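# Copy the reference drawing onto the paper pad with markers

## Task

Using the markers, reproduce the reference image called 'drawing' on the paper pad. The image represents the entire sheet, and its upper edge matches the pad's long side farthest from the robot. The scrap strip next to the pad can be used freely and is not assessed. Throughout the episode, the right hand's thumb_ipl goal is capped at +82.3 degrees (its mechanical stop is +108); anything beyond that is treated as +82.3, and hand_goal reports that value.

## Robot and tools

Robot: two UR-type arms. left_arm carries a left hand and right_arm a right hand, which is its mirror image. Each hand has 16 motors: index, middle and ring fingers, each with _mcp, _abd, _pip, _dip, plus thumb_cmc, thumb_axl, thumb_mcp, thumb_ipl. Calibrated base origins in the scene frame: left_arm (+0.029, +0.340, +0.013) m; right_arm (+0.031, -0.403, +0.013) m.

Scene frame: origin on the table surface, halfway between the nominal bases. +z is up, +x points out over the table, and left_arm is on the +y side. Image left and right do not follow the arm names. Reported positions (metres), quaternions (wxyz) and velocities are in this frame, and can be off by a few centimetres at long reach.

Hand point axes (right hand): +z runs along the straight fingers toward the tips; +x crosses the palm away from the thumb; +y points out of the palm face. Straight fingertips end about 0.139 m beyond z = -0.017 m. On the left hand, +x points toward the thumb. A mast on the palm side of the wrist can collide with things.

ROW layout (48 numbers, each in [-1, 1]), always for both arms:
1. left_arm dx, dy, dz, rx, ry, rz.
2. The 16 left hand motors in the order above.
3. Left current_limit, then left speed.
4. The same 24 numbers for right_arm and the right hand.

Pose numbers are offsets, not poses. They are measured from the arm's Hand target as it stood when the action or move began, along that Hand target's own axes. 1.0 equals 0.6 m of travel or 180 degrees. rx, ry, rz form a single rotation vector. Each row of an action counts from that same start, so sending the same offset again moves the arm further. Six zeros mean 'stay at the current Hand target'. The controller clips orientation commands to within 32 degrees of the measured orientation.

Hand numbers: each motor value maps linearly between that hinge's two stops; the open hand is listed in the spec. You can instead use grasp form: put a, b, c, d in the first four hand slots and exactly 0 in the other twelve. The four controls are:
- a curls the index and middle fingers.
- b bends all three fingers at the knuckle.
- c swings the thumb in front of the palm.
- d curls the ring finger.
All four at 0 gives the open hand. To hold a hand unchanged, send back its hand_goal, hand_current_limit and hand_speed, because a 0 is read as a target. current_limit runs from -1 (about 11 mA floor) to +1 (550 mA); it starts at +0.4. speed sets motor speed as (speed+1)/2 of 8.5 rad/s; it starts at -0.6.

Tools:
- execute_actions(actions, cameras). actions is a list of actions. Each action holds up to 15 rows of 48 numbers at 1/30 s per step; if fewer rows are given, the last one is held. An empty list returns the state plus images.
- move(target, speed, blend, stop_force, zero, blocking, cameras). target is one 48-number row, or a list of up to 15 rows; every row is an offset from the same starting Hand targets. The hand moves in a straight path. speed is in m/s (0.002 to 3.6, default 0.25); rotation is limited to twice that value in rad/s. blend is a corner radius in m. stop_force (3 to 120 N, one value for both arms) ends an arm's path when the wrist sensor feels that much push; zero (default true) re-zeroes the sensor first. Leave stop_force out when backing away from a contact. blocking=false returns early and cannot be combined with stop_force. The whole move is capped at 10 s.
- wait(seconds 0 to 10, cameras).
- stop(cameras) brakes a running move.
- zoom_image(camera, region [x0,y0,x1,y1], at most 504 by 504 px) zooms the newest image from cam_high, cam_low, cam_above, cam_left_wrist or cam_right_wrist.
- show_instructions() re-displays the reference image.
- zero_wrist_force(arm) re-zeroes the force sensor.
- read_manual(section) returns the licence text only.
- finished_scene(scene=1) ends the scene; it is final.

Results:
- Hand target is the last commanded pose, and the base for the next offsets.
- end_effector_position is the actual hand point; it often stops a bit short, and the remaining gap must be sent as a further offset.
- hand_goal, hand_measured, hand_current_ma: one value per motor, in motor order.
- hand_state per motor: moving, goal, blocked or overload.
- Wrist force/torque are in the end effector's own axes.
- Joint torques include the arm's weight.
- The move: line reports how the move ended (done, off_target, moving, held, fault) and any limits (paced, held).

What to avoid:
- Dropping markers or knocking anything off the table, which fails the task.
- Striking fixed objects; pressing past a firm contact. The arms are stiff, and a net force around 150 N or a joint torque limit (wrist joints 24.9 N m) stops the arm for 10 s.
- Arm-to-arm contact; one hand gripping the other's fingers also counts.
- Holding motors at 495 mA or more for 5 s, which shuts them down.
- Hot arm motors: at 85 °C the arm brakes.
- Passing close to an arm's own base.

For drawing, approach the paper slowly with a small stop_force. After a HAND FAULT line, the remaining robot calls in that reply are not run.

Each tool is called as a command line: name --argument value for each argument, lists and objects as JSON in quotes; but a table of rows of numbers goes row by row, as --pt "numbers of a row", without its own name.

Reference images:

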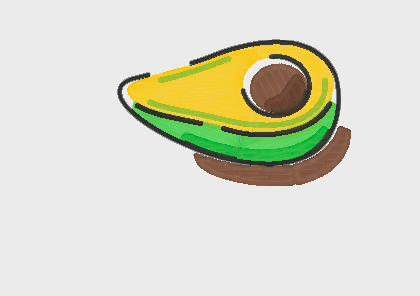

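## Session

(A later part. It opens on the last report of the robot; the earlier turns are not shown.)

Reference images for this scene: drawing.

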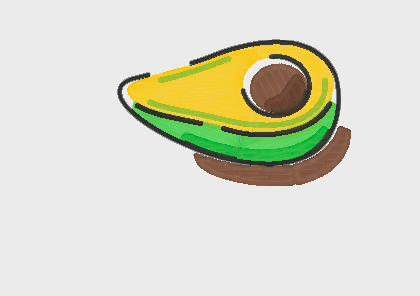

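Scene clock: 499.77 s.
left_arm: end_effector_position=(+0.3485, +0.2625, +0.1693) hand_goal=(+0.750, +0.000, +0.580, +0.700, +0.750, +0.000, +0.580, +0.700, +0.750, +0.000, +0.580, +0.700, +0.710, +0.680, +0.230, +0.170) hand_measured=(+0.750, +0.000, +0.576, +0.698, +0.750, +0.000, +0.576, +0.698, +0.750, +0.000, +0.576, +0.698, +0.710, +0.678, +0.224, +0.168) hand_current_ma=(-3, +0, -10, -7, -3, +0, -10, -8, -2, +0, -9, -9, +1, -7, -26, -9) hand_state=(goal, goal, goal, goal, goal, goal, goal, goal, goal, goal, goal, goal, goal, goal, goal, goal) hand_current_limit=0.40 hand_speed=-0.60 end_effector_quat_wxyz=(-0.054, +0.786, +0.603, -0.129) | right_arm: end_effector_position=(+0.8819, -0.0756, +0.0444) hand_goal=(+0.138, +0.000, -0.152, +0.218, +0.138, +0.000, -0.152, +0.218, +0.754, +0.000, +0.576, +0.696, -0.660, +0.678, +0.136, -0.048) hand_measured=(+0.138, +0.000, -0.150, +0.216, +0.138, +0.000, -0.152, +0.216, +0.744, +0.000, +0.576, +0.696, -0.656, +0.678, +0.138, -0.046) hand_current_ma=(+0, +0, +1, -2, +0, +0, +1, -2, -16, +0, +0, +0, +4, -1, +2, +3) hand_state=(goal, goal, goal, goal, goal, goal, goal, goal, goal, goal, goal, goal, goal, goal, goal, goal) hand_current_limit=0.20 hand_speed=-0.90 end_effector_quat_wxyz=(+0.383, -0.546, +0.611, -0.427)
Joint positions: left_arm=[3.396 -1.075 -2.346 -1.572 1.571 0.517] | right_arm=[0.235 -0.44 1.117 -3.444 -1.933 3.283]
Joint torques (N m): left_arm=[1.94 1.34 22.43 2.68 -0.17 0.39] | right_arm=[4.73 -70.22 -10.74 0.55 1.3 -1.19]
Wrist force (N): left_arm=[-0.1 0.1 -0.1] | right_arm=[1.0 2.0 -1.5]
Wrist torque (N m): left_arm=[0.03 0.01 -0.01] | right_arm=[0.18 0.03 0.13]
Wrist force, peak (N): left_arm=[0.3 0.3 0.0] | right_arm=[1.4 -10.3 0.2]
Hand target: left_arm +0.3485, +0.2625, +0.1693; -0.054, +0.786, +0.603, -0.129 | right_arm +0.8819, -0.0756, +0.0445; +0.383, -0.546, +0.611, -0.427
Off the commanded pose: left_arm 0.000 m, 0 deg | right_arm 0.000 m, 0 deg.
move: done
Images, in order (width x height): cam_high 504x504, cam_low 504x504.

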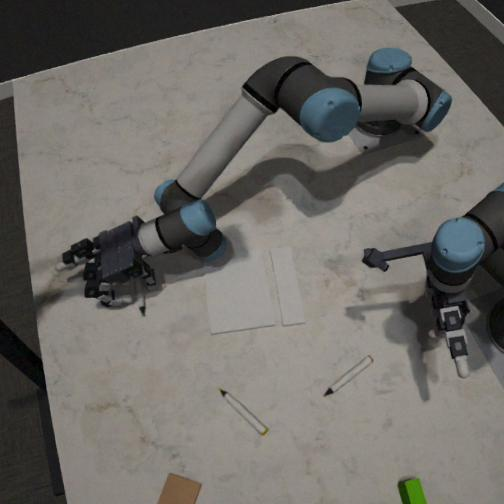

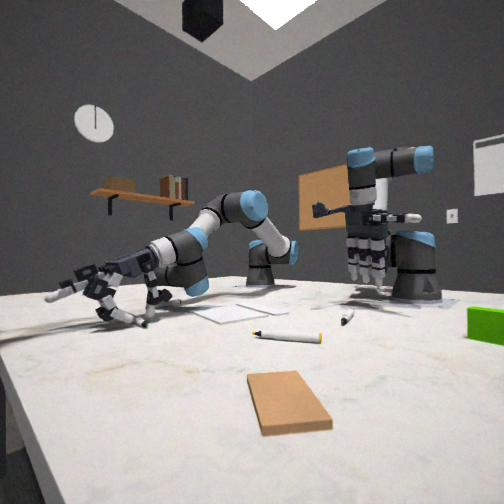

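move --pt "0 0 0 0 0 0 0 0 0 0 0 0 0 0 0 0 0 0 0 0 0 0 0.4 -0.6 0 0.0141 0.0051 0 0 0 0.137 0 -0.153 0.217 0.137 0 -0.153 0.217 0.754 0 0.576 0.696 -0.66 0.677 0.135 -0.049 0.2 -0.9" --speed 0.02 --stop_force 3

move --pt "0 0 0 0 0 0 0 0 0 0 0 0 0 0 0 0 0 0 0 0 0 0 0.4 -0.6 0 0 0 0 0 0 -0.06 0 -0.08 0.235 -0.06 0 -0.08 0.235 0.754 0 0.576 0.696 -0.66 0.677 -0.02 -0.05 0.2 -0.93" --speed 0.02 --cameras '["cam_low","cam_high","cam_right_wrist"]'

zoom_image --camera "cam_low" --region '[80, 250, 180, 340]'

zoom_image --camera "cam_high" --region '[80, 220, 200, 330]'

Scene clock: 515.87 s.
left_arm: end_effector_position=(+0.3485, +0.2625, +0.1693) hand_goal=(+0.750, +0.000, +0.580, +0.700, +0.750, +0.000, +0.580, +0.700, +0.750, +0.000, +0.580, +0.700, +0.710, +0.680, +0.230, +0.170) hand_measured=(+0.750, +0.000, +0.576, +0.698, +0.750, +0.000, +0.576, +0.698, +0.750, +0.000, +0.576, +0.698, +0.710, +0.678, +0.224, +0.168) hand_current_ma=(-3, +0, -10, -7, -3, +0, -10, -8, -2, +0, -9, -9, +1, -7, -26, -9) hand_state=(goal, goal, goal, goal, goal, goal, goal, goal, goal, goal, goal, goal, goal, goal, goal, goal) hand_current_limit=0.40 hand_speed=-0.60 end_effector_quat_wxyz=(-0.054, +0.786, +0.603, -0.129) | right_arm: end_effector_position=(+0.8819, -0.0756, +0.0355) hand_goal=(+0.138, +0.000, -0.152, +0.218, +0.138, +0.000, -0.152, +0.218, +0.754, +0.000, +0.576, +0.696, -0.660, +0.678, +0.136, -0.048) hand_measured=(+0.138, +0.000, -0.150, +0.216, +0.138, +0.000, -0.152, +0.216, +0.744, +0.000, +0.576, +0.696, -0.656, +0.678, +0.138, -0.046) hand_current_ma=(+0, +0, +1, -2, +0, +0, +1, -2, -16, +0, +0, +0, +4, -1, +2, +3) hand_state=(goal, goal, goal, goal, goal, goal, goal, goal, goal, goal, goal, goal, goal, goal, goal, goal) hand_current_limit=0.20 hand_speed=-0.90 end_effector_quat_wxyz=(+0.383, -0.546, +0.611, -0.427)
Joint positions: left_arm=[3.396 -1.075 -2.346 -1.572 1.571 0.517] | right_arm=[0.235 -0.425 1.113 -3.455 -1.933 3.283]
Joint torques (N m): left_arm=[2.41 1.8 22.81 2.74 -0.24 0.37] | right_arm=[7.32 -45.51 -24.87 -4.25 -1.41 0.51]
Wrist force (N): left_arm=[0.1 0.1 -0.1] | right_arm=[1.4 1.6 -1.4]
Wrist torque (N m): left_arm=[0.02 -0.01 0.00] | right_arm=[0.12 -0.03 0.15]
Wrist force, peak (N): left_arm=[0.4 0.1 -0.1] | right_arm=[1.2 2.3 -1.7]
Hand target: left_arm +0.3485, +0.2625, +0.1693; -0.054, +0.786, +0.603, -0.129 | right_arm +0.8819, -0.0756, +0.0355; +0.383, -0.546, +0.611, -0.427
Off the commanded pose: left_arm 0.000 m, 0 deg | right_arm 0.000 m, 0 deg.
move: done

Scene clock: 516.90 s.
left_arm: end_effector_position=(+0.3485, +0.2625, +0.1693) hand_goal=(+0.750, +0.000, +0.580, +0.700, +0.750, +0.000, +0.580, +0.700, +0.750, +0.000, +0.580, +0.700, +0.710, +0.680, +0.230, +0.170) hand_measured=(+0.750, +0.000, +0.576, +0.698, +0.750, +0.000, +0.576, +0.698, +0.750, +0.000, +0.576, +0.698, +0.710, +0.678, +0.224, +0.168) hand_current_ma=(-3, +0, -10, -7, -3, +0, -10, -8, -2, +0, -9, -9, +1, -7, -26, -9) hand_state=(goal, goal, goal, goal, goal, goal, goal, goal, goal, goal, goal, goal, goal, goal, goal, goal) hand_current_limit=0.40 hand_speed=-0.60 end_effector_quat_wxyz=(-0.054, +0.786, +0.603, -0.129) | right_arm: end_effector_position=(+0.8819, -0.0756, +0.0355) hand_goal=(-0.060, +0.000, -0.080, +0.236, -0.060, +0.000, -0.080, +0.236, +0.754, +0.000, +0.576, +0.696, -0.660, +0.678, -0.020, -0.050) hand_measured=(+0.010, +0.000, -0.068, +0.236, +0.008, +0.000, -0.068, +0.236, +0.744, +0.000, +0.576, +0.696, -0.656, +0.678, +0.060, -0.026) hand_current_ma=(+223, +0, +20, +0, +217, +0, +22, +0, -16, +0, +0, +0, +6, +0, +330, +75) hand_state=(blocked, goal, goal, goal, blocked, goal, goal, goal, goal, goal, goal, goal, goal, goal, blocked, blocked) hand_current_limit=0.20 hand_speed=-0.93 end_effector_quat_wxyz=(+0.383, -0.545, +0.611, -0.427)
Joint positions: left_arm=[3.396 -1.075 -2.346 -1.572 1.571 0.517] | right_arm=[0.235 -0.425 1.113 -3.455 -1.933 3.283]
Joint torques (N m): left_arm=[2.18 1.52 22.73 2.74 -0.13 0.38] | right_arm=[7.52 -47.24 -17.78 -1.26 -1.54 1.25]
Wrist force (N): left_arm=[0.2 0.1 0.0] | right_arm=[1.3 -0.3 -1.9]
Wrist torque (N m): left_arm=[0.02 -0.02 0.01] | right_arm=[0.07 -0.02 0.15]
Wrist force, peak (N): left_arm=[0.4 0.0 -0.1] | right_arm=[0.9 2.5 -1.3]
Hand target: left_arm +0.3485, +0.2625, +0.1693; -0.054, +0.786, +0.603, -0.129 | right_arm +0.8819, -0.0756, +0.0355; +0.383, -0.546, +0.611, -0.427
Off the commanded pose: left_arm 0.000 m, 0 deg | right_arm 0.000 m, 0 deg.
move: done
Images, in order (width x height): cam_high 504x504, cam_low 504x504, cam_right_wrist 672x504.

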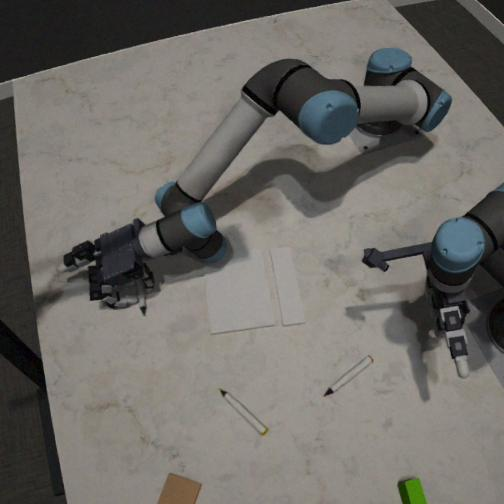

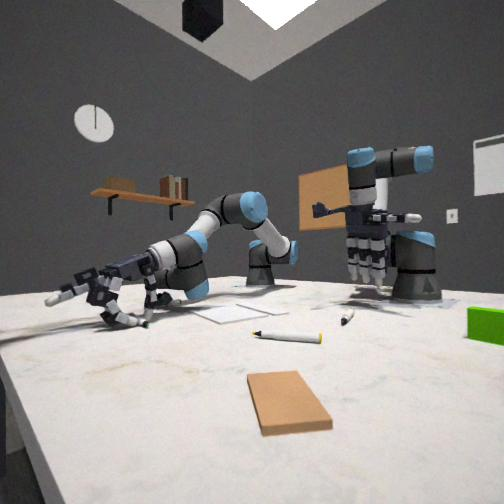

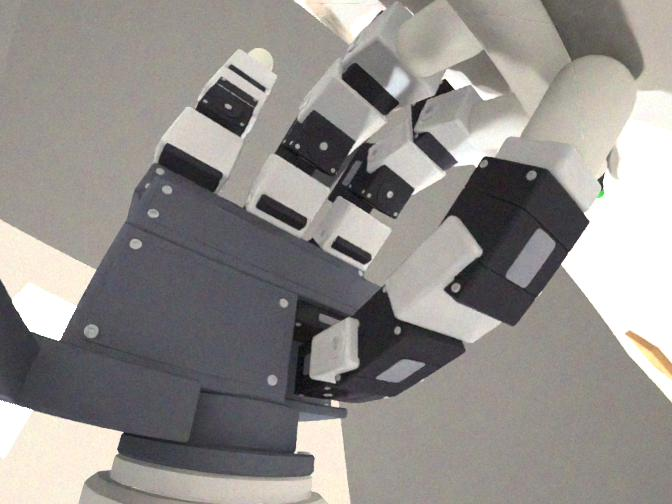

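Scaled by 5.040 from the camera's 504x504 image, which has a finer 720x720 frame.

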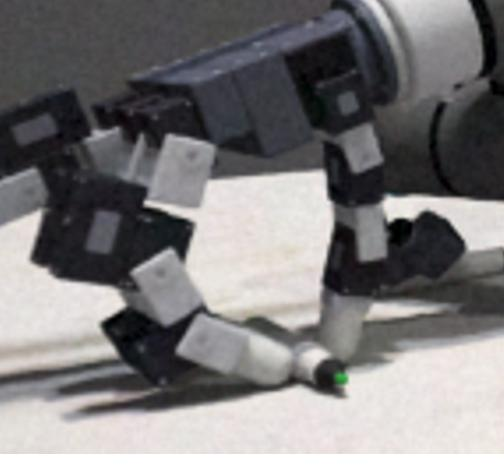

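Scaled by 4.200 from the camera's 504x504 image, which has a finer 720x720 frame.

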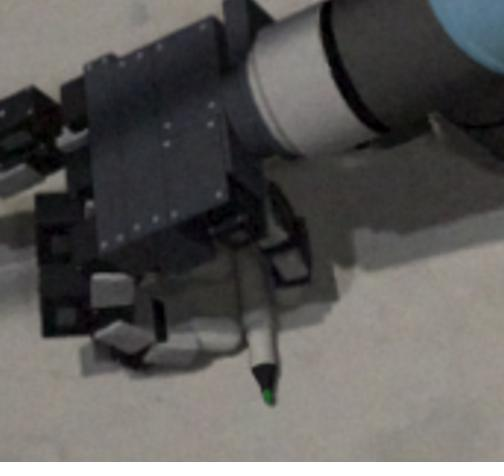

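move --pt "0 0 0 0 0 0 0 0 0 0 0 0 0 0 0 0 0 0 0 0 0 0 0.4 -0.6 0 0 0 0 0 0 -0.1 0 -0.08 0.235 -0.1 0 -0.08 0.235 0.754 0 0.576 0.696 -0.66 0.677 -0.1 -0.06 0.5 -0.9" --speed 0.02

move --pt "0 0 0 0 0 0 0 0 0 0 0 0 0 0 0 0 0 0 0 0 0 0 0.4 -0.6 0 -0.188 -0.0684 0 0 0 -0.1 0 -0.08 0.235 -0.1 0 -0.08 0.235 0.754 0 0.576 0.696 -0.66 0.677 -0.1 -0.06 0.5 -0.9" --speed 0.08 --cameras '["cam_low","cam_high","cam_right_wrist"]'

zoom_image --camera "cam_low" --region '[60, 200, 180, 310]'

zoom_image --camera "cam_high" --region '[60, 190, 180, 300]'

Scene clock: 531.90 s.
left_arm: end_effector_position=(+0.3485, +0.2625, +0.1693) hand_goal=(+0.750, +0.000, +0.580, +0.700, +0.750, +0.000, +0.580, +0.700, +0.750, +0.000, +0.580, +0.700, +0.710, +0.680, +0.230, +0.170) hand_measured=(+0.750, +0.000, +0.576, +0.698, +0.750, +0.000, +0.576, +0.698, +0.750, +0.000, +0.576, +0.698, +0.710, +0.678, +0.224, +0.168) hand_current_ma=(-3, +0, -10, -7, -3, +0, -10, -8, -2, +0, -9, -9, +1, -7, -26, -9) hand_state=(goal, goal, goal, goal, goal, goal, goal, goal, goal, goal, goal, goal, goal, goal, goal, goal) hand_current_limit=0.40 hand_speed=-0.60 end_effector_quat_wxyz=(-0.054, +0.786, +0.603, -0.129) | right_arm: end_effector_position=(+0.8819, -0.0756, +0.0355) hand_goal=(-0.100, +0.000, -0.080, +0.236, -0.100, +0.000, -0.080, +0.236, +0.754, +0.000, +0.576, +0.696, -0.660, +0.678, -0.100, -0.060) hand_measured=(+0.000, +0.000, -0.062, +0.238, -0.004, +0.000, -0.060, +0.238, +0.744, +0.000, +0.576, +0.696, -0.654, +0.678, +0.060, -0.024) hand_current_ma=(+361, +0, +33, +1, +345, +0, +37, +2, -16, +0, +0, +0, +7, +0, +412, +126) hand_state=(blocked, goal, goal, goal, blocked, goal, goal, goal, goal, goal, goal, goal, goal, goal, blocked, blocked) hand_current_limit=0.50 hand_speed=-0.90 end_effector_quat_wxyz=(+0.383, -0.546, +0.611, -0.427)
Joint positions: left_arm=[3.396 -1.075 -2.346 -1.572 1.571 0.517] | right_arm=[0.235 -0.425 1.113 -3.455 -1.933 3.283]
Joint torques (N m): left_arm=[2.22 1.22 22.89 2.84 -0.07 0.44] | right_arm=[5.92 -55.7 -8.81 0.72 -1.42 1.26]
Wrist force (N): left_arm=[0.2 0.1 0.1] | right_arm=[1.4 -1.7 -2.0]
Wrist torque (N m): left_arm=[0.01 -0.02 0.01] | right_arm=[-0.02 -0.04 0.15]
Wrist force, peak (N): left_arm=[0.3 0.2 -0.2] | right_arm=[1.4 -1.9 -2.1]
Hand target: left_arm +0.3485, +0.2625, +0.1693; -0.054, +0.786, +0.603, -0.129 | right_arm +0.8819, -0.0756, +0.0355; +0.383, -0.546, +0.611, -0.427
Off the commanded pose: left_arm 0.000 m, 0 deg | right_arm 0.000 m, 0 deg.
move: done

Scene clock: 533.80 s.
left_arm: end_effector_position=(+0.3485, +0.2625, +0.1693) hand_goal=(+0.750, +0.000, +0.580, +0.700, +0.750, +0.000, +0.580, +0.700, +0.750, +0.000, +0.580, +0.700, +0.710, +0.680, +0.230, +0.170) hand_measured=(+0.750, +0.000, +0.576, +0.698, +0.750, +0.000, +0.576, +0.698, +0.750, +0.000, +0.576, +0.698, +0.710, +0.678, +0.224, +0.168) hand_current_ma=(-3, +0, -10, -7, -3, +0, -10, -8, -2, +0, -9, -9, +1, -7, -26, -9) hand_state=(goal, goal, goal, goal, goal, goal, goal, goal, goal, goal, goal, goal, goal, goal, goal, goal) hand_current_limit=0.40 hand_speed=-0.60 end_effector_quat_wxyz=(-0.054, +0.786, +0.603, -0.129) | right_arm: end_effector_position=(+0.8820, -0.0759, +0.1555) hand_goal=(-0.100, +0.000, -0.080, +0.236, -0.100, +0.000, -0.080, +0.236, +0.754, +0.000, +0.576, +0.696, -0.660, +0.678, -0.100, -0.060) hand_measured=(+0.000, +0.000, -0.054, +0.244, -0.010, +0.000, -0.056, +0.244, +0.744, +0.000, +0.576, +0.696, -0.652, +0.678, +0.060, -0.024) hand_current_ma=(+361, +0, +53, +10, +314, +0, +50, +10, -16, +0, +0, +0, +12, +1, +413, +128) hand_state=(blocked, goal, blocked, goal, blocked, goal, blocked, goal, goal, goal, goal, goal, goal, goal, blocked, blocked) hand_current_limit=0.50 hand_speed=-0.90 end_effector_quat_wxyz=(+0.383, -0.546, +0.611, -0.427)
Joint positions: left_arm=[3.396 -1.075 -2.346 -1.572 1.571 0.517] | right_arm=[0.234 -0.604 1.125 -3.287 -1.932 3.282]
Joint torques (N m): left_arm=[2.31 1.8 22.59 2.88 -0.13 0.54] | right_arm=[-5.57 -68.7 -26.07 0.54 1.29 -0.07]
Wrist force (N): left_arm=[0.1 0.1 0.0] | right_arm=[1.1 1.8 -1.5]
Wrist torque (N m): left_arm=[0.02 -0.01 0.00] | right_arm=[0.16 -0.01 0.11]
Wrist force, peak (N): left_arm=[0.2 0.4 0.1] | right_arm=[1.2 2.9 -0.5]
Hand target: left_arm +0.3485, +0.2625, +0.1693; -0.054, +0.786, +0.603, -0.129 | right_arm +0.8820, -0.0759, +0.1556; +0.383, -0.546, +0.611, -0.427
Off the commanded pose: left_arm 0.000 m, 0 deg | right_arm 0.000 m, 0 deg.
move: done
Images, in order (width x height): cam_high 504x504, cam_low 504x504, cam_right_wrist 672x504.

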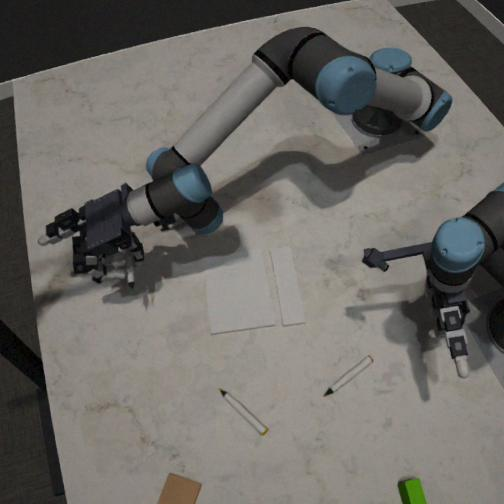

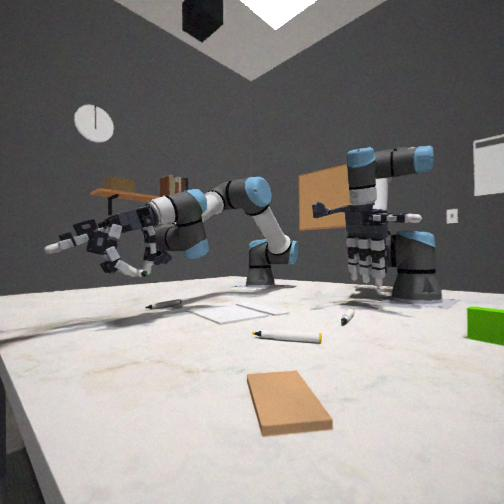

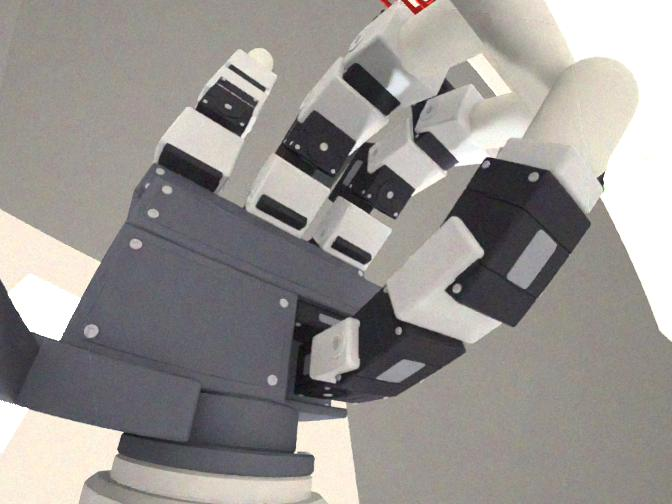

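Scaled by 4.200 from the camera's 504x504 image, which has a finer 720x720 frame.

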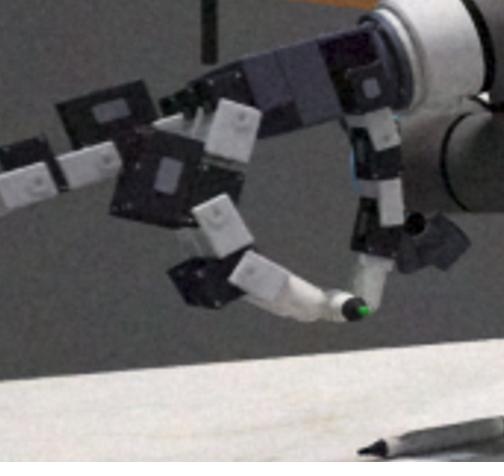

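Scaled by 4.200 from the camera's 504x504 image, which has a finer 720x720 frame.

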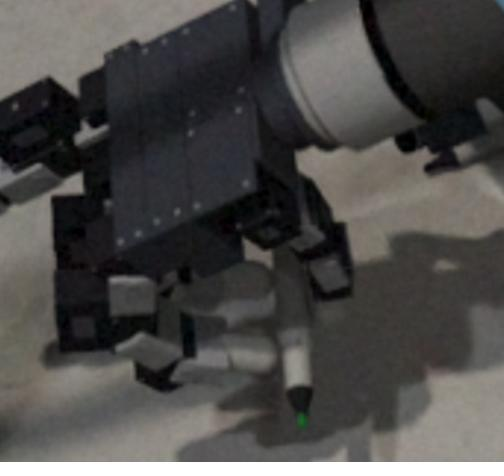

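move --pt "0 0 0 0 0 0 0 0 0 0 0 0 0 0 0 0 0 0 0 0 0 0 0.4 -0.6 0.1255 -0.0693 -0.5137 -0.314 0.281 0.401 -0.1 0 -0.08 0.235 -0.1 0 -0.08 0.235 0.754 0 0.576 0.696 -0.66 0.677 -0.1 -0.06 0.5 -0.9" --speed 0.25 --cameras '["cam_low","cam_high","cam_right_wrist"]'

Scene clock: 747.97 s.
left_arm: end_effector_position=(+0.3485, +0.2625, +0.1693) hand_goal=(+0.750, +0.000, +0.580, +0.700, +0.750, +0.000, +0.580, +0.700, +0.750, +0.000, +0.580, +0.700, +0.710, +0.680, +0.230, +0.170) hand_measured=(+0.750, +0.000, +0.576, +0.698, +0.750, +0.000, +0.576, +0.698, +0.750, +0.000, +0.576, +0.698, +0.710, +0.678, +0.224, +0.168) hand_current_ma=(-3, +0, -10, -7, -3, +0, -10, -8, -2, +0, -9, -9, +1, -7, -26, -9) hand_state=(goal, goal, goal, goal, goal, goal, goal, goal, goal, goal, goal, goal, goal, goal, goal, goal) hand_current_limit=0.40 hand_speed=-0.60 end_effector_quat_wxyz=(-0.054, +0.786, +0.603, -0.129) | right_arm: end_effector_position=(+0.6000, -0.1202, +0.3001) hand_goal=(-0.100, +0.000, -0.080, +0.236, -0.100, +0.000, -0.080, +0.236, +0.754, +0.000, +0.576, +0.696, -0.660, +0.678, -0.100, -0.060) hand_measured=(+0.000, +0.000, -0.054, +0.244, -0.010, +0.000, -0.054, +0.244, +0.748, +0.000, +0.576, +0.696, -0.652, +0.678, +0.060, -0.024) hand_current_ma=(+361, +0, +55, +10, +314, +0, +53, +10, -8, +0, +0, +0, +12, +1, +413, +128) hand_state=(blocked, goal, blocked, goal, blocked, goal, blocked, goal, goal, goal, goal, goal, goal, goal, blocked, blocked) hand_current_limit=0.50 hand_speed=-0.90 end_effector_quat_wxyz=(+0.000, +0.000, +1.000, +0.001)
Joint positions: left_arm=[3.396 -1.075 -2.346 -1.572 1.571 0.517] | right_arm=[0.075 -1.384 1.546 -1.732 -1.569 4.828]
Joint torques (N m): left_arm=[1.94 1.82 23.77 2.98 -0.18 0.67] | right_arm=[-4.99 -41.19 -15.54 0.41 1.83 2.27]
Wrist force (N): left_arm=[0.1 0.0 -0.1] | right_arm=[0.4 0.5 -0.4]
Wrist torque (N m): left_arm=[0.01 -0.01 0.01] | right_arm=[0.16 0.03 -0.04]
Wrist force, peak (N): left_arm=[0.0 0.5 -0.2] | right_arm=[1.2 2.4 -1.4]
Hand target: left_arm +0.3485, +0.2625, +0.1693; -0.054, +0.786, +0.603, -0.129 | right_arm +0.6000, -0.1202, +0.3001; +0.000, +0.000, +1.000, +0.001
Off the commanded pose: left_arm 0.000 m, 0 deg | right_arm 0.000 m, 0 deg.
move: done
Images, in order (width x height): cam_high 504x504, cam_low 504x504, cam_right_wrist 672x504.

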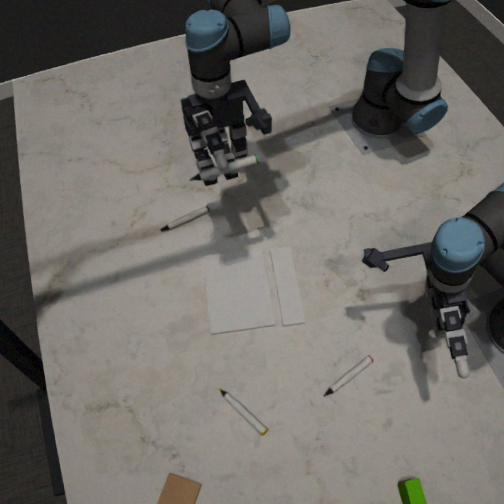

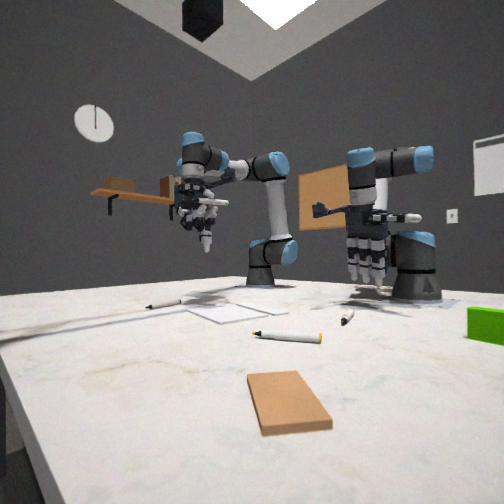

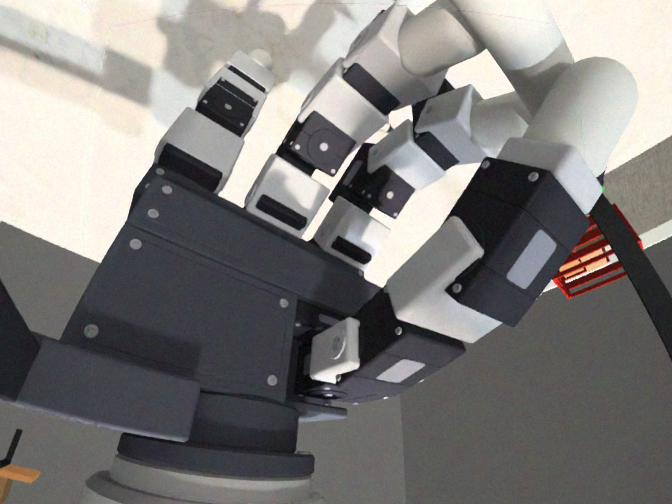

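move --pt "0 0 0 0 0 0 0 0 0 0 0 0 0 0 0 0 0 0 0 0 0 0 0.4 -0.6 0.0517 0.19 0.25 -0.1817 0.4755 0.1817 -0.1 0 -0.08 0.235 -0.1 0 -0.08 0.235 0.754 0 0.576 0.696 -0.66 0.677 -0.1 -0.06 0.5 -0.9" --speed 0.25 --cameras '["all"]'

zoom_image --camera "cam_low" --region '[130, 200, 300, 340]'

zoom_image --camera "cam_high" --region '[150, 180, 320, 340]'

Scene clock: 758.27 s.
left_arm: end_effector_position=(+0.3485, +0.2625, +0.1693) hand_goal=(+0.750, +0.000, +0.580, +0.700, +0.750, +0.000, +0.580, +0.700, +0.750, +0.000, +0.580, +0.700, +0.710, +0.680, +0.230, +0.170) hand_measured=(+0.750, +0.000, +0.576, +0.698, +0.750, +0.000, +0.576, +0.698, +0.750, +0.000, +0.576, +0.698, +0.710, +0.678, +0.224, +0.168) hand_current_ma=(-3, +0, -10, -7, -3, +0, -10, -8, -2, +0, -9, -9, +1, -7, -26, -9) hand_state=(goal, goal, goal, goal, goal, goal, goal, goal, goal, goal, goal, goal, goal, goal, goal, goal) hand_current_limit=0.40 hand_speed=-0.60 end_effector_quat_wxyz=(-0.054, +0.786, +0.603, -0.129) | right_arm: end_effector_position=(+0.5689, -0.0059, +0.1504) hand_goal=(-0.100, +0.000, -0.080, +0.236, -0.100, +0.000, -0.080, +0.236, +0.754, +0.000, +0.576, +0.696, -0.660, +0.678, -0.100, -0.060) hand_measured=(+0.000, +0.002, -0.054, +0.244, -0.012, +0.002, -0.054, +0.244, +0.752, +0.002, +0.576, +0.696, -0.650, +0.678, +0.060, -0.024) hand_current_ma=(+361, +1, +56, +11, +304, +2, +53, +10, -2, +1, +0, +0, +17, +1, +412, +128) hand_state=(blocked, goal, blocked, goal, blocked, goal, blocked, goal, goal, goal, goal, goal, goal, goal, blocked, blocked) hand_current_limit=0.50 hand_speed=-0.90 end_effector_quat_wxyz=(+0.661, -0.252, -0.660, -0.253)
Joint positions: left_arm=[3.396 -1.075 -2.346 -1.572 1.571 0.517] | right_arm=[0.032 -0.726 1.216 -0.489 -0.768 4.71]
Joint torques (N m): left_arm=[1.8 1.07 23.41 3.02 -0.22 0.61] | right_arm=[7.05 -37.78 -23.23 3.69 1.43 -1.36]
Wrist force (N): left_arm=[0.2 0.1 0.0] | right_arm=[-1.2 -0.1 -1.0]
Wrist torque (N m): left_arm=[0.03 -0.02 0.01] | right_arm=[0.01 0.04 0.15]
Wrist force, peak (N): left_arm=[0.4 0.1 -0.1] | right_arm=[-1.6 0.1 -0.9]
Hand target: left_arm +0.3485, +0.2625, +0.1693; -0.054, +0.786, +0.603, -0.129 | right_arm +0.5689, -0.0059, +0.1503; +0.661, -0.252, -0.660, -0.253
Off the commanded pose: left_arm 0.000 m, 0 deg | right_arm 0.000 m, 0 deg.
move: done

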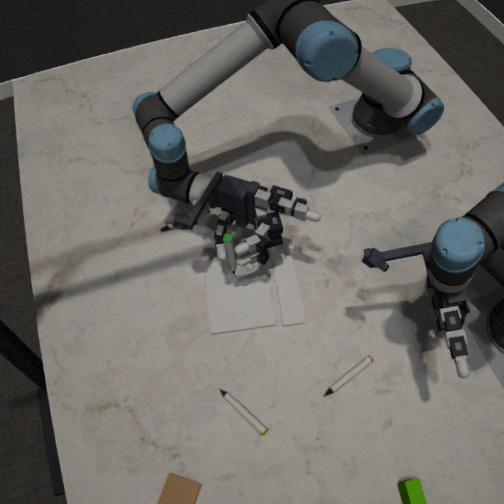

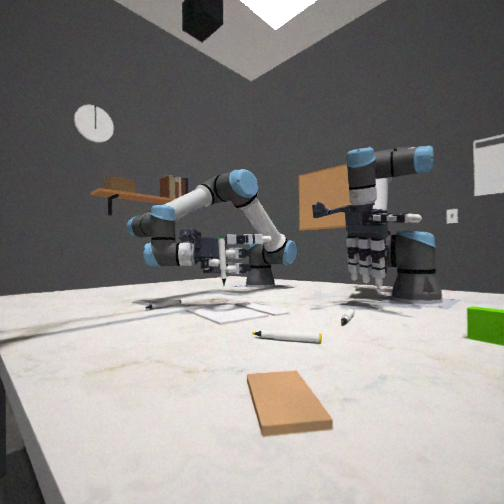

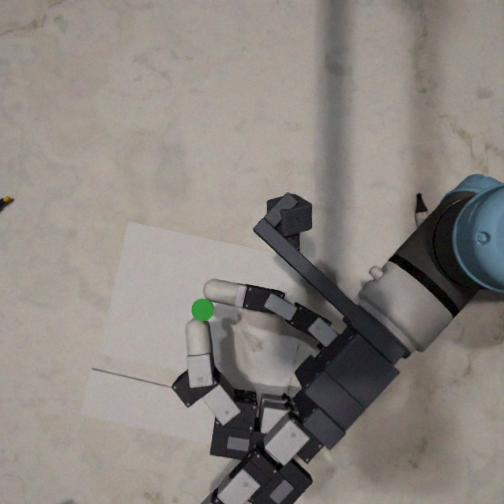

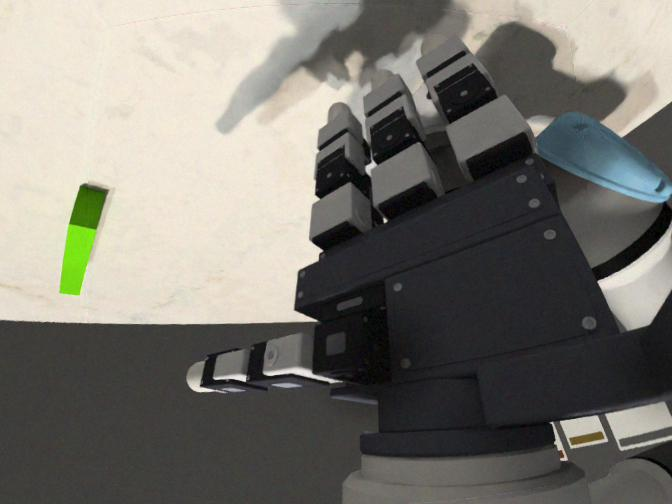

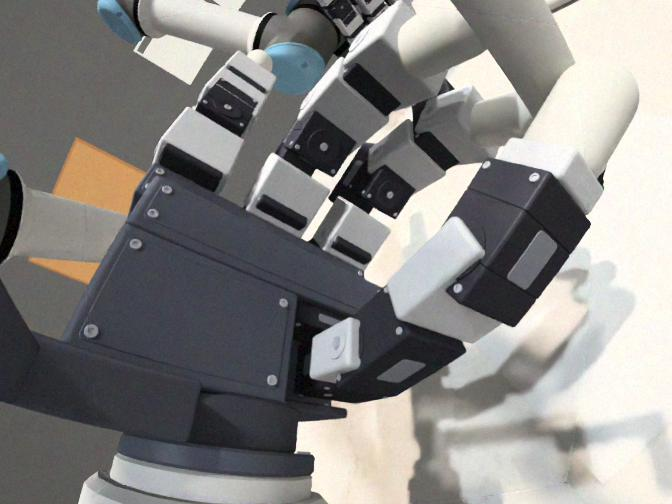

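Scaled by 2.965 from the camera's 504x504 image, which has a finer 720x720 frame.

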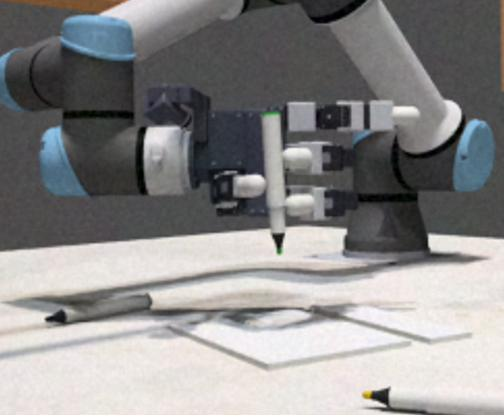

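Scaled by 2.965 from the camera's 504x504 image, which has a finer 720x720 frame.

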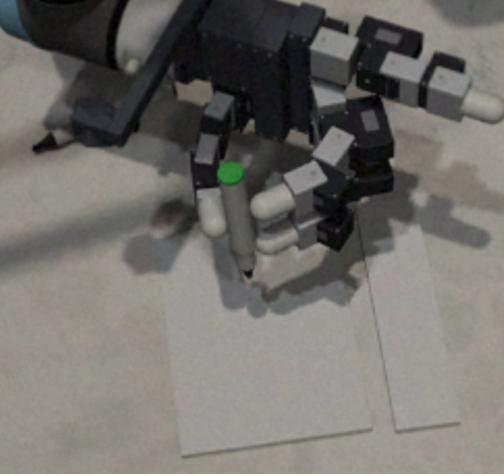

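move --pt "0 0 0 0 0 0 0 0 0 0 0 0 0 0 0 0 0 0 0 0 0 0 0.4 -0.6 -0.0833 -0.0988 0.1698 0 0 0 -0.1 0 -0.08 0.235 -0.1 0 -0.08 0.235 0.754 0 0.576 0.696 -0.66 0.677 -0.1 -0.06 0.5 -0.9" --speed 0.15 --cameras '["cam_low","cam_high","cam_above"]'

zoom_image --camera "cam_low" --region '[150, 230, 300, 340]'

zoom_image --camera "cam_high" --region '[180, 200, 330, 340]'

Scene clock: 774.67 s.
left_arm: end_effector_position=(+0.3485, +0.2625, +0.1693) hand_goal=(+0.750, +0.000, +0.580, +0.700, +0.750, +0.000, +0.580, +0.700, +0.750, +0.000, +0.580, +0.700, +0.710, +0.680, +0.230, +0.170) hand_measured=(+0.750, +0.000, +0.576, +0.698, +0.750, +0.000, +0.576, +0.698, +0.750, +0.000, +0.576, +0.698, +0.710, +0.678, +0.224, +0.168) hand_current_ma=(-3, +0, -10, -7, -3, +0, -10, -8, -2, +0, -9, -9, +1, -7, -26, -9) hand_state=(goal, goal, goal, goal, goal, goal, goal, goal, goal, goal, goal, goal, goal, goal, goal, goal) hand_current_limit=0.40 hand_speed=-0.60 end_effector_quat_wxyz=(-0.054, +0.786, +0.603, -0.129) | right_arm: end_effector_position=(+0.4535, +0.0180, +0.1004) hand_goal=(-0.100, +0.000, -0.080, +0.236, -0.100, +0.000, -0.080, +0.236, +0.754, +0.000, +0.576, +0.696, -0.660, +0.678, -0.100, -0.060) hand_measured=(+0.000, +0.002, -0.054, +0.244, -0.012, +0.002, -0.054, +0.244, +0.752, +0.002, +0.576, +0.696, -0.650, +0.678, +0.060, -0.024) hand_current_ma=(+361, +1, +56, +11, +301, +2, +53, +10, -2, +1, +0, +0, +17, +1, +413, +128) hand_state=(blocked, goal, blocked, goal, blocked, goal, blocked, goal, goal, goal, goal, goal, goal, goal, blocked, blocked) hand_current_limit=0.50 hand_speed=-0.90 end_effector_quat_wxyz=(+0.661, -0.252, -0.660, -0.253)
Joint positions: left_arm=[3.396 -1.075 -2.346 -1.572 1.571 0.517] | right_arm=[0.09 -0.857 1.629 -0.771 -0.71 4.71]
Joint torques (N m): left_arm=[2.01 1.58 23.66 3.13 -0.16 0.83] | right_arm=[7.07 -54.1 -6.76 -1.01 1.35 1.63]
Wrist force (N): left_arm=[0.1 0.1 0.0] | right_arm=[-1.0 -0.3 -0.4]
Wrist torque (N m): left_arm=[0.02 -0.02 0.01] | right_arm=[-0.06 0.02 0.02]
Wrist force, peak (N): left_arm=[0.3 0.3 0.0] | right_arm=[-0.9 0.3 -1.7]
Hand target: left_arm +0.3485, +0.2625, +0.1693; -0.054, +0.786, +0.603, -0.129 | right_arm +0.4534, +0.0180, +0.1004; +0.661, -0.252, -0.660, -0.253
Off the commanded pose: left_arm 0.000 m, 0 deg | right_arm 0.000 m, 0 deg.
move: done
Images, in order (width x height): cam_high 504x504, cam_low 504x504, cam_above 504x504.

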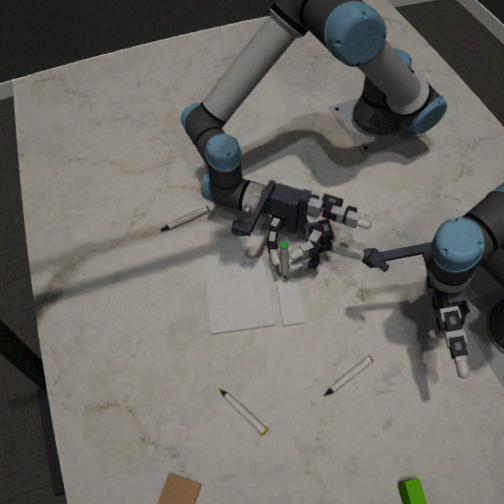

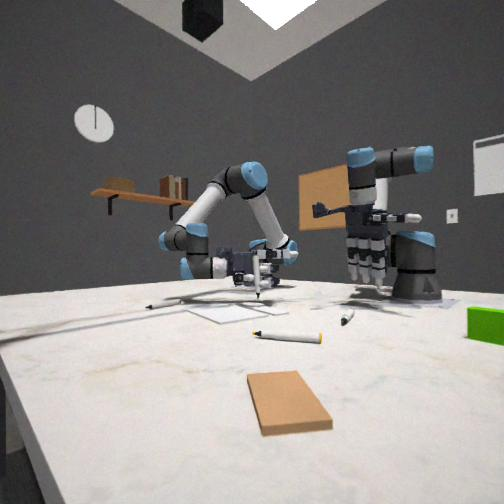

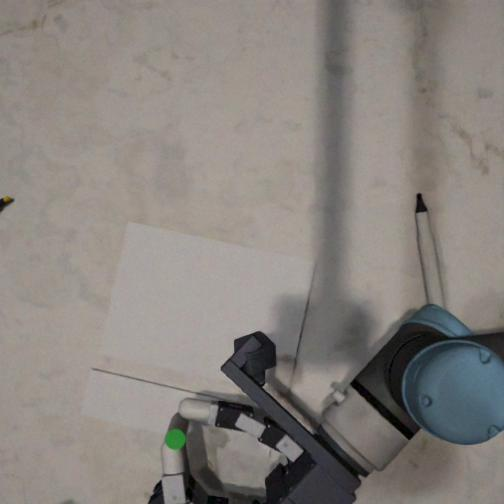

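Scaled by 3.360 from the camera's 504x504 image, which has a finer 720x720 frame.

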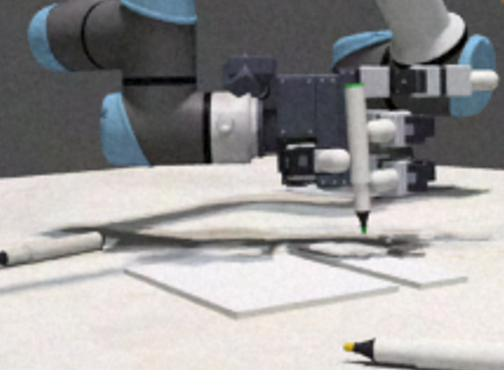

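Scaled by 3.360 from the camera's 504x504 image, which has a finer 720x720 frame.

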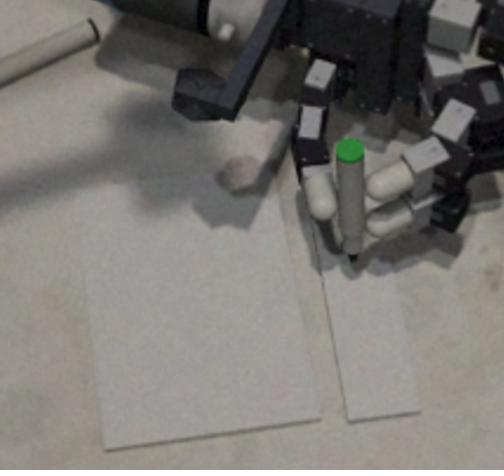

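move --pt "0 0 0 0 0 0 0 0 0 0 0 0 0 0 0 0 0 0 0 0 0 0 0.4 -0.6 -0.075 0 0 0 0 0 -0.1 0 -0.08 0.235 -0.1 0 -0.08 0.235 0.754 0 0.576 0.696 -0.66 0.677 -0.1 -0.06 0.5 -0.9" --speed 0.01 --stop_force 3

Scene clock: 783.53 s.
left_arm: end_effector_position=(+0.3485, +0.2625, +0.1693) hand_goal=(+0.750, +0.000, +0.580, +0.700, +0.750, +0.000, +0.580, +0.700, +0.750, +0.000, +0.580, +0.700, +0.710, +0.680, +0.230, +0.170) hand_measured=(+0.750, +0.000, +0.576, +0.698, +0.750, +0.000, +0.576, +0.698, +0.750, +0.000, +0.576, +0.698, +0.710, +0.678, +0.224, +0.168) hand_current_ma=(-3, +0, -10, -7, -3, +0, -10, -8, -2, +0, -9, -9, +1, -7, -26, -9) hand_state=(goal, goal, goal, goal, goal, goal, goal, goal, goal, goal, goal, goal, goal, goal, goal, goal) hand_current_limit=0.40 hand_speed=-0.60 end_effector_quat_wxyz=(-0.054, +0.786, +0.603, -0.129) | right_arm: end_effector_position=(+0.4534, +0.0180, +0.0746) hand_goal=(-0.100, +0.000, -0.080, +0.236, -0.100, +0.000, -0.080, +0.236, +0.754, +0.000, +0.576, +0.696, -0.660, +0.678, -0.100, -0.060) hand_measured=(+0.000, -0.006, -0.054, +0.244, -0.012, -0.008, -0.054, +0.244, +0.752, +0.002, +0.576, +0.696, -0.654, +0.678, +0.060, -0.024) hand_current_ma=(+361, -8, +56, +12, +301, -9, +53, +10, -2, +1, +0, +0, +9, +0, +413, +128) hand_state=(blocked, goal, blocked, goal, blocked, goal, blocked, goal, goal, goal, goal, goal, goal, goal, blocked, blocked) hand_current_limit=0.50 hand_speed=-0.90 end_effector_quat_wxyz=(+0.661, -0.252, -0.660, -0.253)
Joint positions: left_arm=[3.396 -1.075 -2.346 -1.572 1.571 0.517] | right_arm=[0.09 -0.813 1.635 -0.82 -0.71 4.71]
Joint torques (N m): left_arm=[1.95 1.33 24.07 3.24 -0.18 0.94] | right_arm=[6.18 -53.85 -18.24 3.6 1.26 0.65]
Wrist force (N): left_arm=[0.1 0.2 -0.2] | right_arm=[0.6 -0.4 -0.5]
Wrist torque (N m): left_arm=[0.05 -0.02 0.00] | right_arm=[-0.07 -0.04 -0.06]
Wrist force, peak (N): left_arm=[0.2 0.4 -0.1] | right_arm=[2.6 -0.4 -0.5]
Hand target: left_arm +0.3485, +0.2625, +0.1693; -0.054, +0.786, +0.603, -0.129 | right_arm +0.4534, +0.0180, +0.0747; +0.661, -0.252, -0.660, -0.253 (not the last commanded pose)
Off the commanded pose: left_arm 0.000 m, 0 deg | right_arm 0.019 m, 0 deg.
move: contact (right_arm)

move --pt "0 0 0 0 0 0 0 0 0 0 0 0 0 0 0 0 0 0 0 0 0 0 0.4 -0.6 0 -0.0577 -0.0333 0 0 0 -0.1 0 -0.08 0.235 -0.1 0 -0.08 0.235 0.754 0 0.576 0.696 -0.66 0.677 -0.1 -0.06 0.5 -0.9" --pt "0 0 0 0 0 0 0 0 0 0 0 0 0 0 0 0 0 0 0 0 0 0 0.4 -0.6 0.0083 -0.0577 -0.0333 0 0 0 -0.1 0 -0.08 0.235 -0.1 0 -0.08 0.235 0.754 0 0.576 0.696 -0.66 0.677 -0.1 -0.06 0.5 -0.9" --pt "0 0 0 0 0 0 0 0 0 0 0 0 0 0 0 0 0 0 0 0 0 0 0.4 -0.6 0.0083 -0.0644 -0.0218 0 0 0 -0.1 0 -0.08 0.235 -0.1 0 -0.08 0.235 0.754 0 0.576 0.696 -0.66 0.677 -0.1 -0.06 0.5 -0.9" --pt "0 0 0 0 0 0 0 0 0 0 0 0 0 0 0 0 0 0 0 0 0 0 0.4 -0.6 0.001 -0.0644 -0.0218 0 0 0 -0.1 0 -0.08 0.235 -0.1 0 -0.08 0.235 0.754 0 0.576 0.696 -0.66 0.677 -0.1 -0.06 0.5 -0.9" --pt "0 0 0 0 0 0 0 0 0 0 0 0 0 0 0 0 0 0 0 0 0 0 0.4 -0.6 0.001 -0.0067 0.0115 0 0 0 -0.1 0 -0.08 0.235 -0.1 0 -0.08 0.235 0.754 0 0.576 0.696 -0.66 0.677 -0.1 -0.06 0.5 -0.9" --pt "0 0 0 0 0 0 0 0 0 0 0 0 0 0 0 0 0 0 0 0 0 0 0.4 -0.6 0.0083 -0.0067 0.0115 0 0 0 -0.1 0 -0.08 0.235 -0.1 0 -0.08 0.235 0.754 0 0.576 0.696 -0.66 0.677 -0.1 -0.06 0.5 -0.9" --pt "0 0 0 0 0 0 0 0 0 0 0 0 0 0 0 0 0 0 0 0 0 0 0.4 -0.6 0.0083 -0.0117 0.0202 0 0 0 -0.1 0 -0.08 0.235 -0.1 0 -0.08 0.235 0.754 0 0.576 0.696 -0.66 0.677 -0.1 -0.06 0.5 -0.9" --pt "0 0 0 0 0 0 0 0 0 0 0 0 0 0 0 0 0 0 0 0 0 0 0.4 -0.6 0 -0.0117 0.0202 0 0 0 -0.1 0 -0.08 0.235 -0.1 0 -0.08 0.235 0.754 0 0.576 0.696 -0.66 0.677 -0.1 -0.06 0.5 -0.9" --pt "0 0 0 0 0 0 0 0 0 0 0 0 0 0 0 0 0 0 0 0 0 0 0.4 -0.6 0 -0.055 -0.0048 0 0 0 -0.1 0 -0.08 0.235 -0.1 0 -0.08 0.235 0.754 0 0.576 0.696 -0.66 0.677 -0.1 -0.06 0.5 -0.9" --pt "0 0 0 0 0 0 0 0 0 0 0 0 0 0 0 0 0 0 0 0 0 0 0.4 -0.6 0 -0.0117 0.0202 0 0 0 -0.1 0 -0.08 0.235 -0.1 0 -0.08 0.235 0.754 0 0.576 0.696 -0.66 0.677 -0.1 -0.06 0.5 -0.9" --pt "0 0 0 0 0 0 0 0 0 0 0 0 0 0 0 0 0 0 0 0 0 0 0.4 -0.6 0.05 -0.0117 0.0202 0 0 0 -0.1 0 -0.08 0.235 -0.1 0 -0.08 0.235 0.754 0 0.576 0.696 -0.66 0.677 -0.1 -0.06 0.5 -0.9" --speed 0.06 --blend 0.001

Scene clock: 816.20 s.
left_arm: end_effector_position=(+0.3485, +0.2625, +0.1693) hand_goal=(+0.750, +0.000, +0.580, +0.700, +0.750, +0.000, +0.580, +0.700, +0.750, +0.000, +0.580, +0.700, +0.710, +0.680, +0.230, +0.170) hand_measured=(+0.750, +0.000, +0.576, +0.698, +0.750, +0.000, +0.576, +0.698, +0.750, +0.000, +0.576, +0.698, +0.710, +0.678, +0.224, +0.168) hand_current_ma=(-3, +0, -10, -7, -3, +0, -10, -8, -2, +0, -9, -9, +1, -7, -26, -9) hand_state=(goal, goal, goal, goal, goal, goal, goal, goal, goal, goal, goal, goal, goal, goal, goal, goal) hand_current_limit=0.40 hand_speed=-0.60 end_effector_quat_wxyz=(-0.054, +0.786, +0.603, -0.129) | right_arm: end_effector_position=(+0.4397, +0.0208, +0.1046) hand_goal=(-0.100, +0.000, -0.080, +0.236, -0.100, +0.000, -0.080, +0.236, +0.754, +0.000, +0.576, +0.696, -0.660, +0.678, -0.100, -0.060) hand_measured=(+0.000, -0.002, -0.042, +0.252, -0.024, +0.002, -0.054, +0.244, +0.752, +0.002, +0.576, +0.696, -0.644, +0.680, +0.060, -0.024) hand_current_ma=(+361, -1, +95, +28, +247, +1, +56, +13, -2, +1, +0, +0, +30, +1, +412, +130) hand_state=(blocked, goal, blocked, goal, blocked, goal, blocked, goal, goal, goal, goal, goal, goal, goal, blocked, blocked) hand_current_limit=0.50 hand_speed=-0.90 end_effector_quat_wxyz=(+0.661, -0.252, -0.660, -0.253)
Joint positions: left_arm=[3.396 -1.075 -2.346 -1.572 1.571 0.517] | right_arm=[0.098 -0.884 1.668 -0.783 -0.702 4.71]
Joint torques (N m): left_arm=[1.63 2.01 25.54 3.75 -0.24 1.51] | right_arm=[3.13 -54.46 -20.18 3.8 -0.16 -0.85]
Wrist force (N): left_arm=[0.0 0.2 0.1] | right_arm=[-1.0 -0.2 -0.5]
Wrist torque (N m): left_arm=[0.02 0.00 0.00] | right_arm=[-0.04 0.03 0.01]
Wrist force, peak (N): left_arm=[0.3 0.4 0.2] | right_arm=[-1.8 0.2 -0.3]
Hand target: left_arm +0.3485, +0.2625, +0.1693; -0.054, +0.786, +0.603, -0.129 | right_arm +0.4397, +0.0208, +0.1047; +0.661, -0.252, -0.660, -0.253
Off the commanded pose: left_arm 0.000 m, 0 deg | right_arm 0.000 m, 0 deg.
move: done

move --pt "0 0 0 0 0 0 0 0 0 0 0 0 0 0 0 0 0 0 0 0 0 0 0.4 -0.6 0.158 -0.2686 -0.3747 0 0 0 -0.1 0 -0.08 0.235 -0.1 0 -0.08 0.235 0.754 0 0.576 0.696 -0.66 0.677 -0.1 -0.06 0.5 -0.9" --speed 0.3 --cameras '["cam_low","cam_high","cam_above"]'

zoom_image --camera "cam_above" --region '[70, 340, 310, 480]'

zoom_image --camera "cam_above" --region '[180, 390, 260, 450]'

Scene clock: 828.37 s.
left_arm: end_effector_position=(+0.3485, +0.2625, +0.1693) hand_goal=(+0.750, +0.000, +0.580, +0.700, +0.750, +0.000, +0.580, +0.700, +0.750, +0.000, +0.580, +0.700, +0.710, +0.680, +0.230, +0.170) hand_measured=(+0.750, +0.000, +0.576, +0.698, +0.750, +0.000, +0.576, +0.698, +0.750, +0.000, +0.576, +0.698, +0.710, +0.678, +0.224, +0.168) hand_current_ma=(-3, +0, -10, -7, -3, +0, -10, -8, -2, +0, -9, -9, +1, -7, -26, -9) hand_state=(goal, goal, goal, goal, goal, goal, goal, goal, goal, goal, goal, goal, goal, goal, goal, goal) hand_current_limit=0.40 hand_speed=-0.60 end_effector_quat_wxyz=(-0.054, +0.786, +0.603, -0.129) | right_arm: end_effector_position=(+0.4997, -0.2493, +0.1990) hand_goal=(-0.100, +0.000, -0.080, +0.236, -0.100, +0.000, -0.080, +0.236, +0.754, +0.000, +0.576, +0.696, -0.660, +0.678, -0.100, -0.060) hand_measured=(+0.000, -0.002, -0.042, +0.252, -0.024, +0.002, -0.054, +0.244, +0.752, +0.002, +0.576, +0.696, -0.644, +0.680, +0.060, -0.024) hand_current_ma=(+361, -1, +95, +28, +247, +2, +56, +13, -2, +1, +0, +0, +30, +1, +413, +130) hand_state=(blocked, goal, blocked, goal, blocked, goal, blocked, goal, goal, goal, goal, goal, goal, goal, blocked, blocked) hand_current_limit=0.50 hand_speed=-0.90 end_effector_quat_wxyz=(+0.661, -0.252, -0.660, -0.253)
Joint positions: left_arm=[3.396 -1.075 -2.346 -1.572 1.571 0.517] | right_arm=[-0.377 -0.977 1.531 -0.553 -1.177 4.711]
Joint torques (N m): left_arm=[1.16 1.33 25.95 3.86 -0.32 1.57] | right_arm=[-5.05 -28.59 -21.1 4.18 -1.92 -0.97]
Wrist force (N): left_arm=[0.1 0.3 0.0] | right_arm=[-0.8 -0.4 -0.8]
Wrist torque (N m): left_arm=[0.04 -0.02 0.00] | right_arm=[-0.04 -0.02 0.02]
Wrist force, peak (N): left_arm=[-0.1 0.5 0.1] | right_arm=[-0.4 -1.5 -1.9]
Hand target: left_arm +0.3485, +0.2625, +0.1693; -0.054, +0.786, +0.603, -0.129 | right_arm +0.4997, -0.2494, +0.1990; +0.661, -0.252, -0.660, -0.253
Off the commanded pose: left_arm 0.000 m, 0 deg | right_arm 0.000 m, 0 deg.
move: done
Images, in order (width x height): cam_high 504x504, cam_low 504x504, cam_above 504x504.

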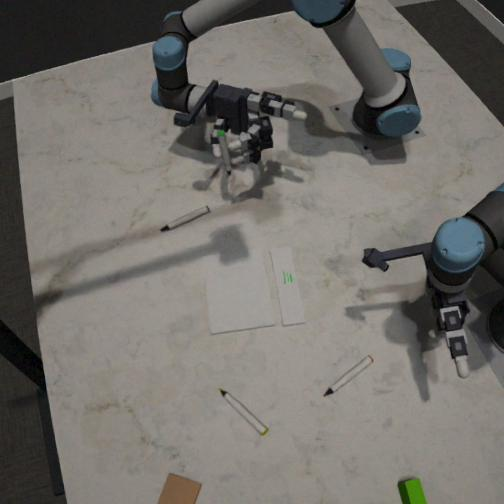

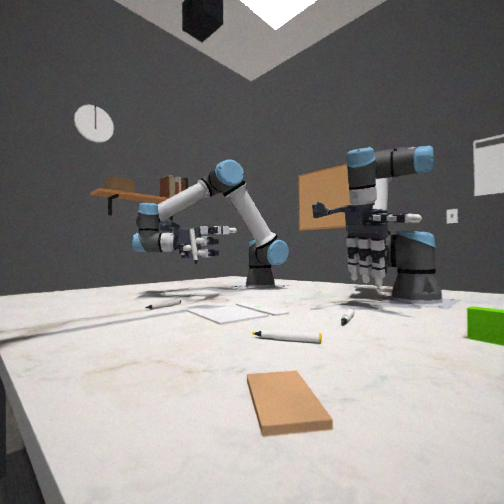

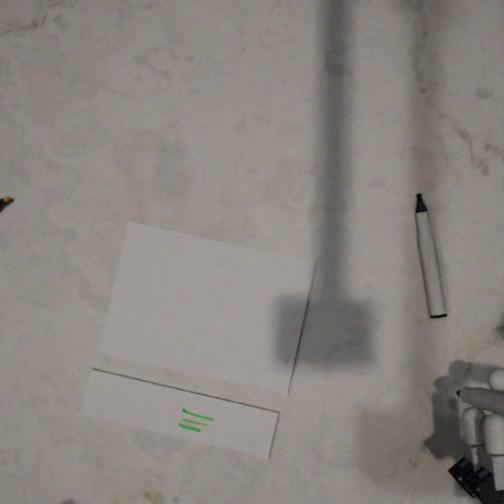

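Scaled by 2.100 from the camera's 504x504 image, which has a finer 720x720 frame.

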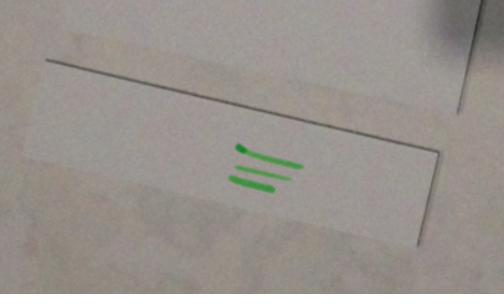

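Scaled by 6.300 from the camera's 504x504 image, which has a finer 720x720 frame.

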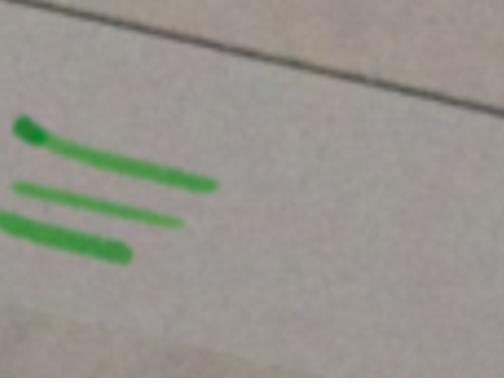

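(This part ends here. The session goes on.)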